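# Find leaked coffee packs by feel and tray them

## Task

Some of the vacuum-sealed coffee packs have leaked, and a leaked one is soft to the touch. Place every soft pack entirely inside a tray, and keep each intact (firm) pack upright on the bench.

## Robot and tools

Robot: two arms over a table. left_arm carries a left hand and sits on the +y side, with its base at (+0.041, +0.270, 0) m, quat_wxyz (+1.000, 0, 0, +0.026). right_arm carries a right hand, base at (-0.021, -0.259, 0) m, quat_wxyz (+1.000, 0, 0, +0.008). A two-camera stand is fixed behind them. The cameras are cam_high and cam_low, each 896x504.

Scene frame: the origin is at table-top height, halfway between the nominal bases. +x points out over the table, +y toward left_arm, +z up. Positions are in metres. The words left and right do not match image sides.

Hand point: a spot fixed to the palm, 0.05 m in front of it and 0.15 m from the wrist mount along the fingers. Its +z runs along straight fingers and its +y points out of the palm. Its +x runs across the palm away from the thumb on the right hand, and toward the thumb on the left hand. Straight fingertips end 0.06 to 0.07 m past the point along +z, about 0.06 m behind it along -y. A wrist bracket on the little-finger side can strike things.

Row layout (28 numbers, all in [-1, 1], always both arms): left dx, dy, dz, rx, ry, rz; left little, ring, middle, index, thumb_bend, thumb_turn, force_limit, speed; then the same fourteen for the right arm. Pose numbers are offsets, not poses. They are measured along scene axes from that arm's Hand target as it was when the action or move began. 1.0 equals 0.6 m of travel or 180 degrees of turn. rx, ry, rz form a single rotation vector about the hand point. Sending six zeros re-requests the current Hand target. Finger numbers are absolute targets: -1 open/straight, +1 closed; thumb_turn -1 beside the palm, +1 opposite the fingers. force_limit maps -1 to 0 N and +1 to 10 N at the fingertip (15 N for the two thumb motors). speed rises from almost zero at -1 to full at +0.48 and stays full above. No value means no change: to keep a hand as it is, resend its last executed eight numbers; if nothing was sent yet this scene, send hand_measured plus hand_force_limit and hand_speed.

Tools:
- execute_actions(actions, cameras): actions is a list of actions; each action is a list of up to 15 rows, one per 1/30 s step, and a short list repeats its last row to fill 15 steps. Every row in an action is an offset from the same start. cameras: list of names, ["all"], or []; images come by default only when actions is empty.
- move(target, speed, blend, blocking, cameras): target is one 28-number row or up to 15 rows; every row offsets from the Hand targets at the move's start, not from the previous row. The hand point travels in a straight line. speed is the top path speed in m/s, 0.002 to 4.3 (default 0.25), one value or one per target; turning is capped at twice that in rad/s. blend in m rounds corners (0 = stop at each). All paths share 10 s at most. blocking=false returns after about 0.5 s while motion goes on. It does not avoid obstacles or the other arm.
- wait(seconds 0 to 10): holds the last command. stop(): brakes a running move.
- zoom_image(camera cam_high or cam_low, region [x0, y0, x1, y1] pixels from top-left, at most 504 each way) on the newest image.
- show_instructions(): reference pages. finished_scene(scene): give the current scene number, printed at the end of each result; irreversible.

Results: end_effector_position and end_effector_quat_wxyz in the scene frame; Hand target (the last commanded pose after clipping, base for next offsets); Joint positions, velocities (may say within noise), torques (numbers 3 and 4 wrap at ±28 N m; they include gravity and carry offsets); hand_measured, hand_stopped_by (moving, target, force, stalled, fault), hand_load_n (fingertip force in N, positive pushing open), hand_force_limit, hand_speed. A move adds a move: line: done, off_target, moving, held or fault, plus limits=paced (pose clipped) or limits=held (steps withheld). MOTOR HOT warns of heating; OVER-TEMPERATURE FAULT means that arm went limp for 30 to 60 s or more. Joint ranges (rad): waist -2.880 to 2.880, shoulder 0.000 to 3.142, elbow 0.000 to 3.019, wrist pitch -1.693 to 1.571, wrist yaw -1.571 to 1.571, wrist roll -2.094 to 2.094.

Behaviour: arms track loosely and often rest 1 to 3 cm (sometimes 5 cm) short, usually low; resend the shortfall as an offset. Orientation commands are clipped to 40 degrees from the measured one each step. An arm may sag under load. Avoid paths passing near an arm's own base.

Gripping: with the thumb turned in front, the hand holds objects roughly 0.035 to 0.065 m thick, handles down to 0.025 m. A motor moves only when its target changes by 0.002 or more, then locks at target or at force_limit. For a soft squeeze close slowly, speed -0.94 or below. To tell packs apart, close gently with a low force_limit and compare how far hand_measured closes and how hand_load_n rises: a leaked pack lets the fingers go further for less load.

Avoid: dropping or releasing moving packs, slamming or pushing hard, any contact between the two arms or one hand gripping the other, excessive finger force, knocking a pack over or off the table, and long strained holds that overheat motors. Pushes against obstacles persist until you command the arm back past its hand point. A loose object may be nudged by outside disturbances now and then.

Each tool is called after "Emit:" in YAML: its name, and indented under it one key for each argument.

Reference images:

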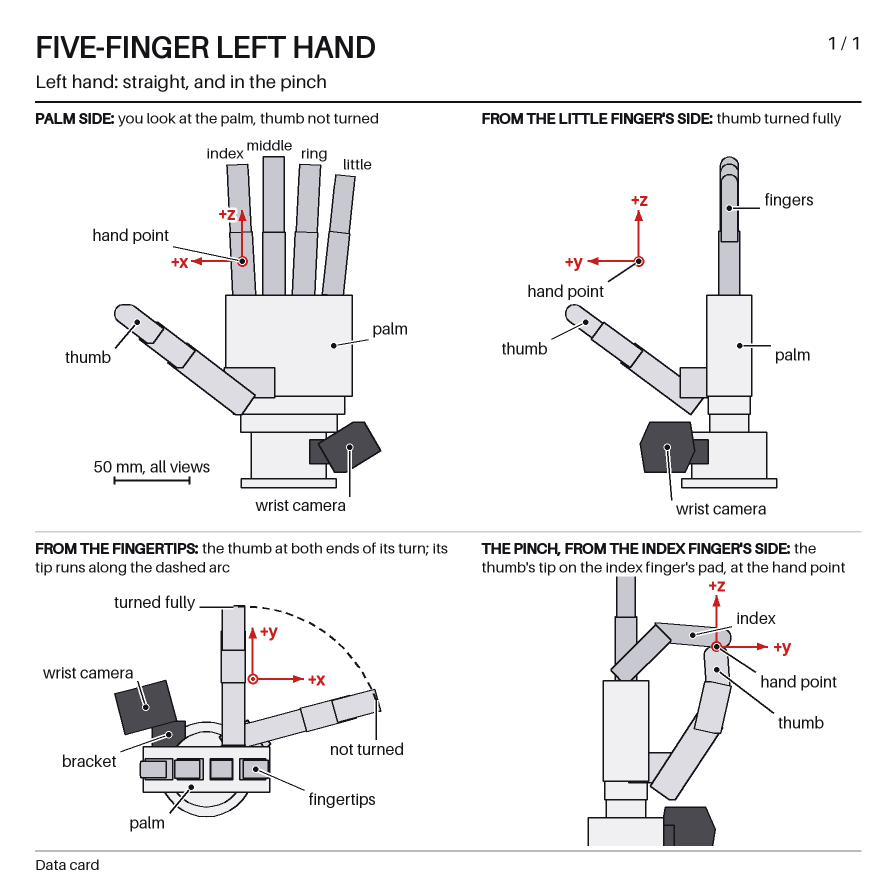

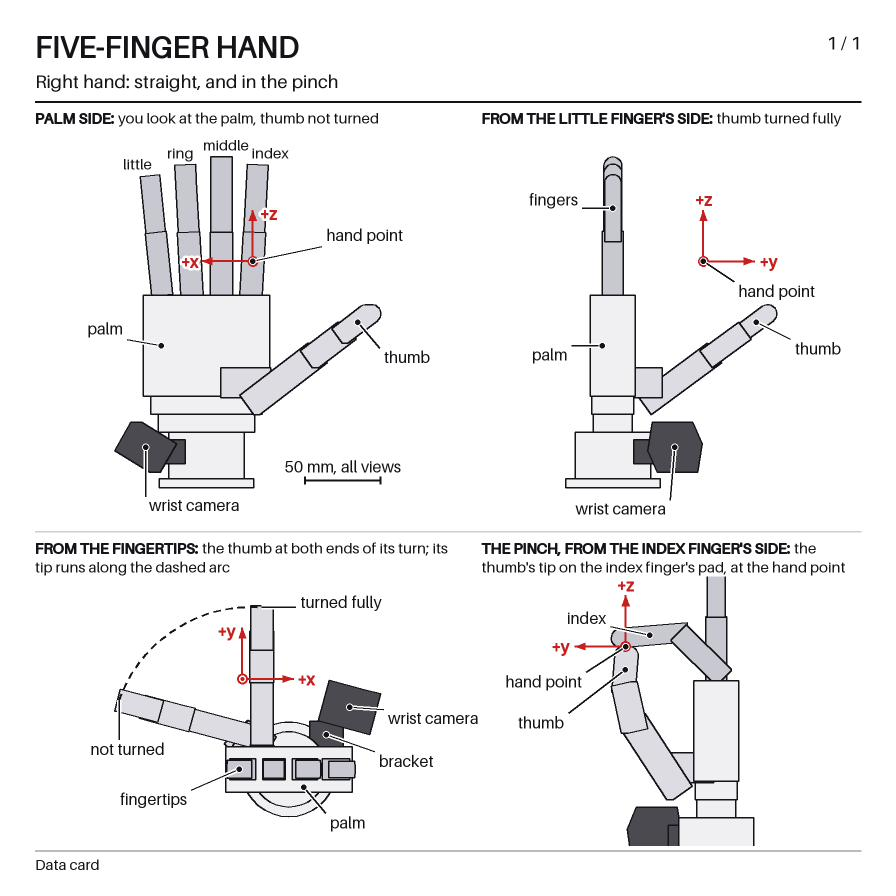

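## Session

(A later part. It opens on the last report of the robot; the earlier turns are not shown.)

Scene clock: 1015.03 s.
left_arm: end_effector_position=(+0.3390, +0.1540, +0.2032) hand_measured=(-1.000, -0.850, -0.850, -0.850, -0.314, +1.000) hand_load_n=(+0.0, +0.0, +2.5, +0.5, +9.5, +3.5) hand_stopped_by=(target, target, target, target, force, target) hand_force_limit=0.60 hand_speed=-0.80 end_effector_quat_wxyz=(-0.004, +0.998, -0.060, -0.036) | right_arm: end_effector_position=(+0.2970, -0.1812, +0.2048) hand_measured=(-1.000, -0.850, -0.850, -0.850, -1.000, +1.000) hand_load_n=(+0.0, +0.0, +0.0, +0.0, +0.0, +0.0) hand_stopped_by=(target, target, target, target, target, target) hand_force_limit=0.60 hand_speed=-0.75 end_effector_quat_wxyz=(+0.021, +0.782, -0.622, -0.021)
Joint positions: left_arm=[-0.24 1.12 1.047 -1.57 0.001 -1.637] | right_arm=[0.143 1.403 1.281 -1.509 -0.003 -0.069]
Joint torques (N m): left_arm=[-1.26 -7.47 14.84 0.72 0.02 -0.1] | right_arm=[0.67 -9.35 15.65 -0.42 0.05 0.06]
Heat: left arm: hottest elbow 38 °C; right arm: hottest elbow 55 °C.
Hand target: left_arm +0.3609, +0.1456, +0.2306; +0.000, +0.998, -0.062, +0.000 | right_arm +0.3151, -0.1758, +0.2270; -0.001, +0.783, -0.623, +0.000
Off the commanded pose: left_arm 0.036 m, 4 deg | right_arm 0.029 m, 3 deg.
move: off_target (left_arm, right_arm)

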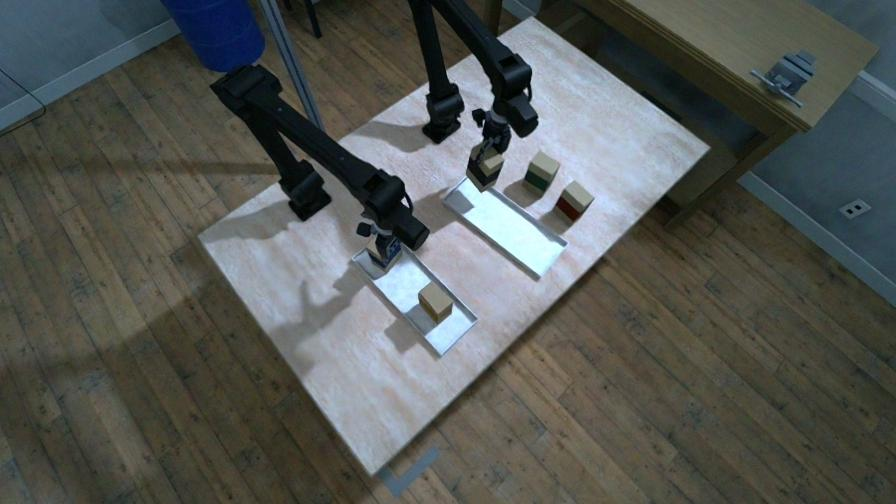

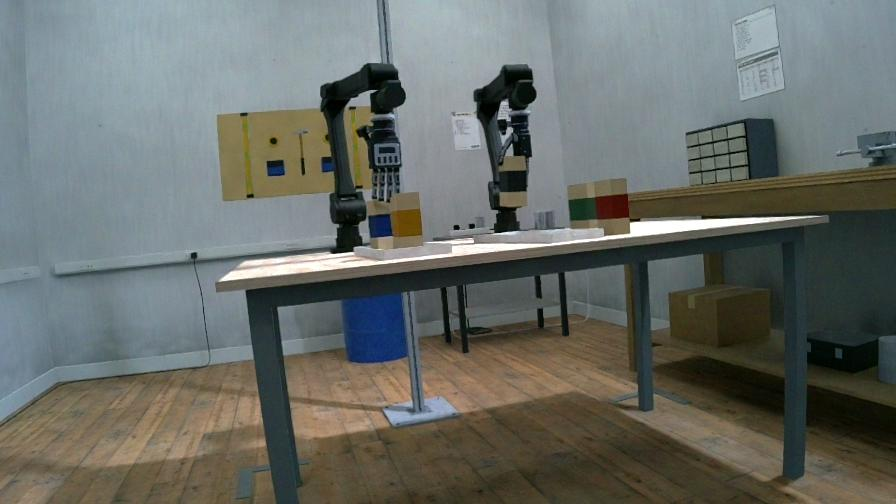

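Emit:
move:
  target:
    - [-0.0165,-0.021,-0.171,0,0,0,-1,-0.85,-0.85,-0.85,0.6,1,0.6,-0.8, 0,0,0.0,0,0,0,-1,-0.85,-0.85,-0.85,-1,1,0.6,-0.75]
  speed: [0.12]
  cameras: ["cam_high","cam_low"]

Emit:
zoom_image:
  camera: "cam_high"
  region: [430, 130, 530, 230]

Emit:
zoom_image:
  camera: "cam_low"
  region: [460, 150, 580, 270]

Scene clock: 1022.57 s.
left_arm: end_effector_position=(+0.3494, +0.1377, +0.1276) hand_measured=(-1.000, -0.850, -0.850, -0.850, -0.314, +1.000) hand_load_n=(+0.0, +0.5, +2.5, +0.5, +9.5, +3.5) hand_stopped_by=(target, target, target, target, force, target) hand_force_limit=0.60 hand_speed=-0.80 end_effector_quat_wxyz=(-0.001, +0.998, -0.060, -0.006) | right_arm: end_effector_position=(+0.2970, -0.1812, +0.2048) hand_measured=(-1.000, -0.850, -0.850, -0.850, -1.000, +1.000) hand_load_n=(+0.0, +0.0, +0.0, +0.0, +0.0, +0.0) hand_stopped_by=(target, target, target, target, target, target) hand_force_limit=0.60 hand_speed=-0.75 end_effector_quat_wxyz=(+0.021, +0.782, -0.622, -0.021)
Joint positions: left_arm=[-0.288 1.152 0.866 -1.296 0 -1.686] | right_arm=[0.143 1.403 1.281 -1.509 -0.003 -0.069]
Joint torques (N m): left_arm=[-1.32 -8.29 8.31 1.07 0.01 -0.09] | right_arm=[0.73 -9.35 15.64 -0.4 0.06 0.06]
Heat: left arm: hottest elbow 38 °C; right arm: hottest elbow 56 °C.
Hand target: left_arm +0.3511, +0.1330, +0.1281; +0.000, +0.998, -0.061, +0.000 | right_arm +0.3151, -0.1758, +0.2270; -0.001, +0.783, -0.623, +0.000
Off the commanded pose: left_arm 0.005 m, 1 deg | right_arm 0.029 m, 3 deg.
move: off_target (right_arm)

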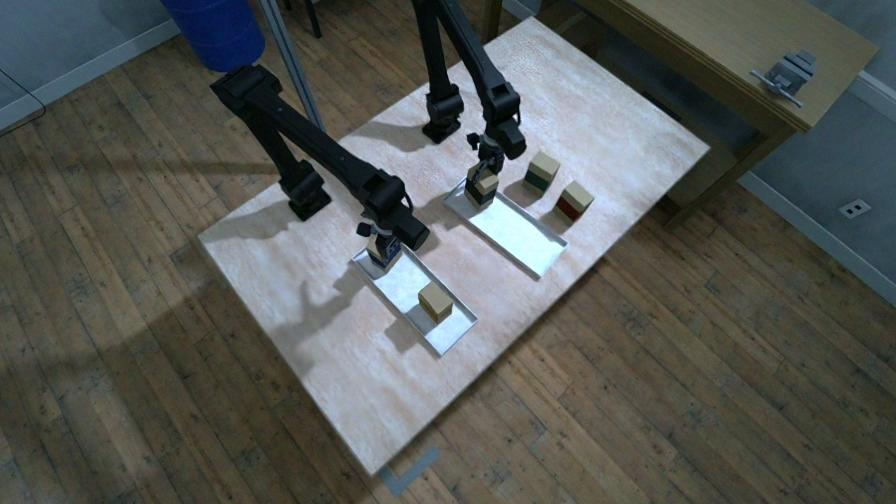

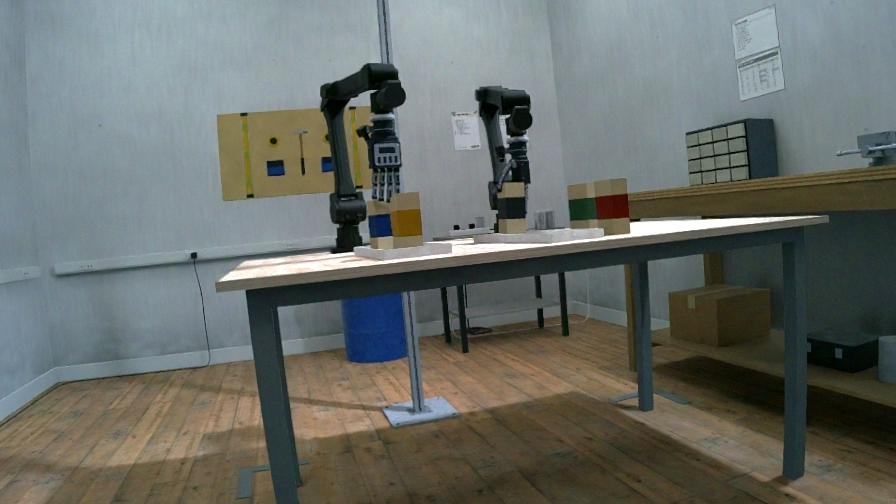

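Scaled by 5.040 from the camera's 896x504 image, which has a finer 1280x720 frame.

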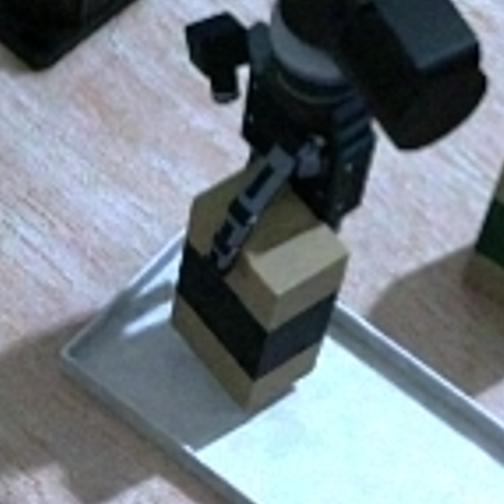

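Scaled by 4.200 from the camera's 896x504 image, which has a finer 1280x720 frame.

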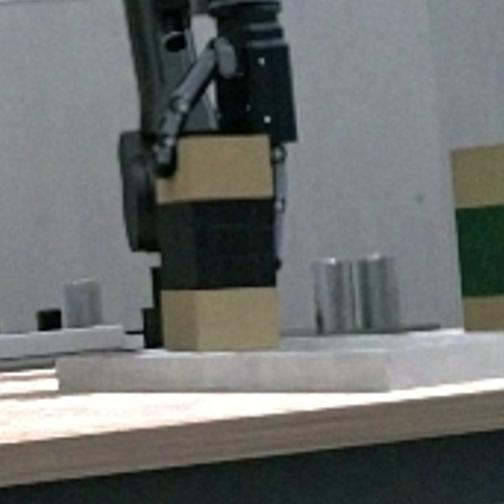

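Emit:
move:
  target:
    - [0,-0.01,-0.033,0,0,0,-1,-0.85,-0.85,-0.85,0.6,1,0.6,-0.8, 0,0,0.0,0,0,0,-1,-0.85,-0.85,-0.85,-1,1,0.6,-0.75]
  speed: [0.06]

Emit:
execute_actions:
  actions:
    - [[0,0,0,0,0,0,-1,-0.85,-0.85,-0.85,-1,1,0.6,-0.75, 0,0,0,0,0,0,-1,-0.85,-0.85,-0.85,-1,1,0.6,-0.75]]

Emit:
move:
  target:
    - [0.0,0.01,0.22,0,0,0,-1,-0.85,-0.85,-0.85,-1,1,0.6,-0.75, 0,0,0.0,0,0,0,-1,-0.85,-0.85,-0.85,-1,1,0.6,-0.75]
    - [0.0,0.3,0.22,0,0,0,-1,-0.85,-0.85,-0.85,-1,1,0.6,-0.75, -0.1,-0.2,0.0,0,0,0,-1,-0.85,-0.85,-0.85,-1,1,0.6,-0.75]
  speed: [0.15,0.3]
  blend: [0.02,0]
  cameras: ["cam_high","cam_low"]

Emit:
zoom_image:
  camera: "cam_high"
  region: [340, 150, 592, 402]

Scene clock: 1031.10 s.
left_arm: end_effector_position=(+0.3513, +0.1313, +0.1117) hand_measured=(-1.000, -0.850, -0.850, -0.850, -0.314, +1.000) hand_load_n=(+0.0, +0.0, +3.0, +0.5, +9.5, +2.5) hand_stopped_by=(target, target, target, target, force, target) hand_force_limit=0.60 hand_speed=-0.80 end_effector_quat_wxyz=(+0.000, +0.998, -0.061, -0.001) | right_arm: end_effector_position=(+0.2970, -0.1812, +0.2048) hand_measured=(-1.000, -0.850, -0.850, -0.850, -1.000, +1.000) hand_load_n=(+0.0, +0.0, +0.0, +0.0, +0.0, +0.0) hand_stopped_by=(target, target, target, target, target, target) hand_force_limit=0.60 hand_speed=-0.75 end_effector_quat_wxyz=(+0.021, +0.782, -0.622, -0.021)
Joint positions: left_arm=[-0.308 1.169 0.834 -1.237 -0.001 -1.705] | right_arm=[0.143 1.403 1.281 -1.509 -0.003 -0.069]
Joint torques (N m): left_arm=[-1.32 -7.59 7.72 1.14 0.04 -0.07] | right_arm=[0.62 -9.35 15.65 -0.4 0.06 0.05]
Heat: left arm: hottest elbow 37 °C; right arm: hottest elbow 57 °C.
Hand target: left_arm +0.3509, +0.1269, +0.1083; +0.000, +0.998, -0.062, +0.000 | right_arm +0.3151, -0.1758, +0.2270; -0.001, +0.783, -0.623, +0.000
Off the commanded pose: left_arm 0.005 m, 0 deg | right_arm 0.029 m, 3 deg.
move: off_target (right_arm)

Scene clock: 1033.30 s.
left_arm: end_effector_position=(+0.3521, +0.1306, +0.1118) hand_measured=(-1.000, -0.850, -0.850, -0.850, -1.000, +1.000) hand_load_n=(+0.0, +0.0, +0.0, +0.0, +0.0, +0.0) hand_stopped_by=(target, target, target, target, target, target) hand_force_limit=0.60 hand_speed=-0.75 end_effector_quat_wxyz=(+0.000, +0.998, -0.061, +0.001) | right_arm: end_effector_position=(+0.2970, -0.1812, +0.2048) hand_measured=(-1.000, -0.850, -0.850, -0.850, -1.000, +1.000) hand_load_n=(+0.0, +0.0, +0.0, +0.0, +0.0, +0.0) hand_stopped_by=(target, target, target, target, target, target) hand_force_limit=0.60 hand_speed=-0.75 end_effector_quat_wxyz=(+0.021, +0.782, -0.622, -0.021)
Joint positions: left_arm=[-0.31 1.169 0.834 -1.233 -0.001 -1.706] | right_arm=[0.143 1.403 1.281 -1.509 -0.003 -0.069]
Joint torques (N m): left_arm=[-1.08 -7.82 7.76 1.06 0.06 -0.07] | right_arm=[0.67 -9.23 15.64 -0.4 0.06 0.06]
Heat: left arm: hottest elbow 37 °C; right arm: hottest elbow 57 °C.
Hand target: left_arm +0.3510, +0.1269, +0.1083; +0.000, +0.998, -0.061, +0.000 | right_arm +0.3151, -0.1758, +0.2270; -0.001, +0.783, -0.623, +0.000
Off the commanded pose: left_arm 0.005 m, 0 deg | right_arm 0.029 m, 3 deg.
Step readings (end_effector_position of left_arm | right_arm):
0: (+0.3513, +0.1313, +0.1117) | (+0.2970, -0.1812, +0.2048)
1: (+0.3513, +0.1313, +0.1117) | (+0.2970, -0.1812, +0.2048)
2: (+0.3513, +0.1313, +0.1117) | (+0.2970, -0.1812, +0.2048)
4: (+0.3514, +0.1313, +0.1117) | (+0.2970, -0.1812, +0.2048)
8: (+0.3518, +0.1311, +0.1117) | (+0.2970, -0.1812, +0.2048)
15: (+0.3520, +0.1306, +0.1118) | (+0.2970, -0.1812, +0.2048)

Scene clock: 1035.87 s.
left_arm: end_effector_position=(+0.3359, +0.2986, +0.2218) hand_measured=(-1.000, -0.850, -0.850, -0.850, -1.000, +1.000) hand_load_n=(+0.0, +0.0, +0.0, +0.0, +0.0, +0.0) hand_stopped_by=(target, target, target, target, target, target) hand_force_limit=0.60 hand_speed=-0.75 end_effector_quat_wxyz=(+0.007, +0.998, -0.062, -0.021) | right_arm: end_effector_position=(+0.2612, -0.2940, +0.2258) hand_measured=(-1.000, -0.850, -0.850, -0.850, -1.000, +1.000) hand_load_n=(+0.0, +0.0, +0.0, +0.0, +0.0, +0.0) hand_stopped_by=(target, target, target, target, target, target) hand_force_limit=0.60 hand_speed=-0.75 end_effector_quat_wxyz=(-0.001, +0.783, -0.622, +0.002)
Joint positions: left_arm=[0.273 1.117 1.089 -1.587 -0.004 -1.122] | right_arm=[-0.161 1.256 1.21 -1.521 0 -0.373]
Joint torques (N m): left_arm=[1.03 -6.83 13.64 0.5 0.14 0.11] | right_arm=[-0.32 -8.06 9.25 -0.27 -0.03 -0.11]
Heat: left arm: hottest elbow 37 °C; right arm: hottest elbow 57 °C.
Hand target: left_arm +0.3510, +0.3069, +0.2403; +0.000, +0.998, -0.061, +0.000 | right_arm +0.2552, -0.2959, +0.2271; -0.001, +0.782, -0.623, +0.000
Off the commanded pose: left_arm 0.025 m, 3 deg | right_arm 0.007 m, 0 deg.
move: off_target (left_arm)

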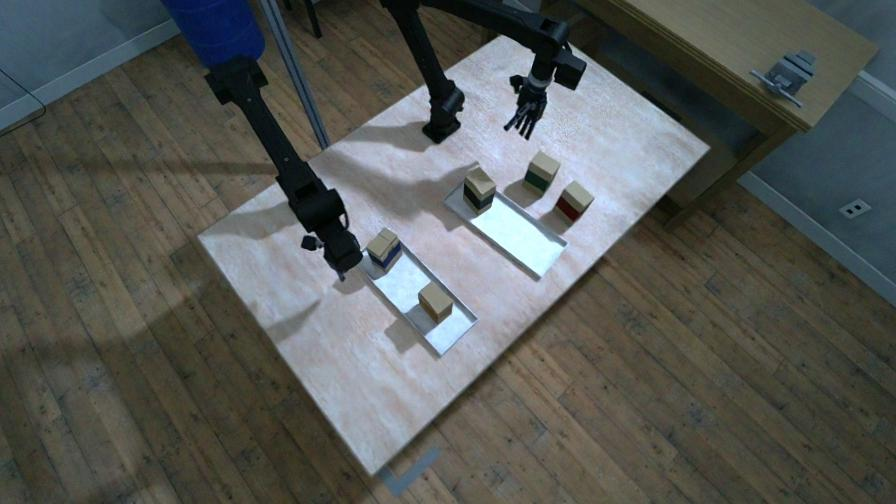

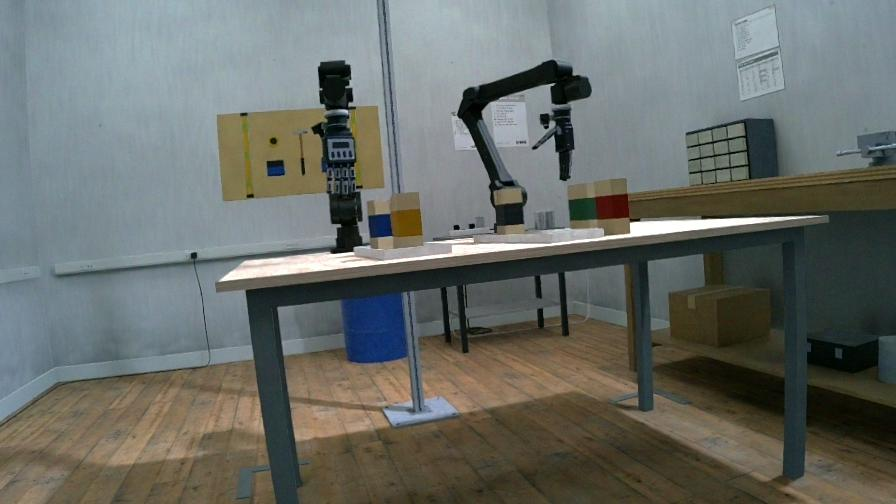

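Scaled by 2.000 from the camera's 896x504 image, which has a finer 1280x720 frame.

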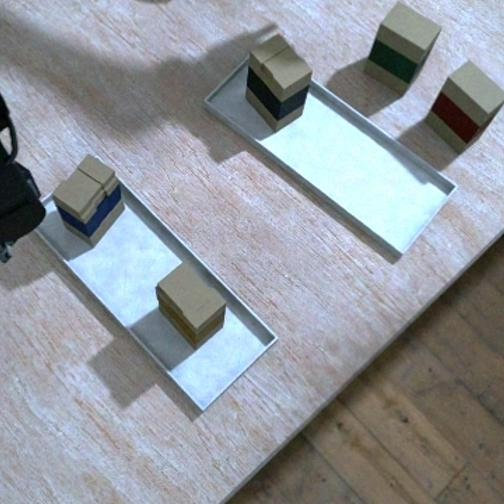

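Emit:
finished_scene:
  scene: 1

The scene is finished: the task was done.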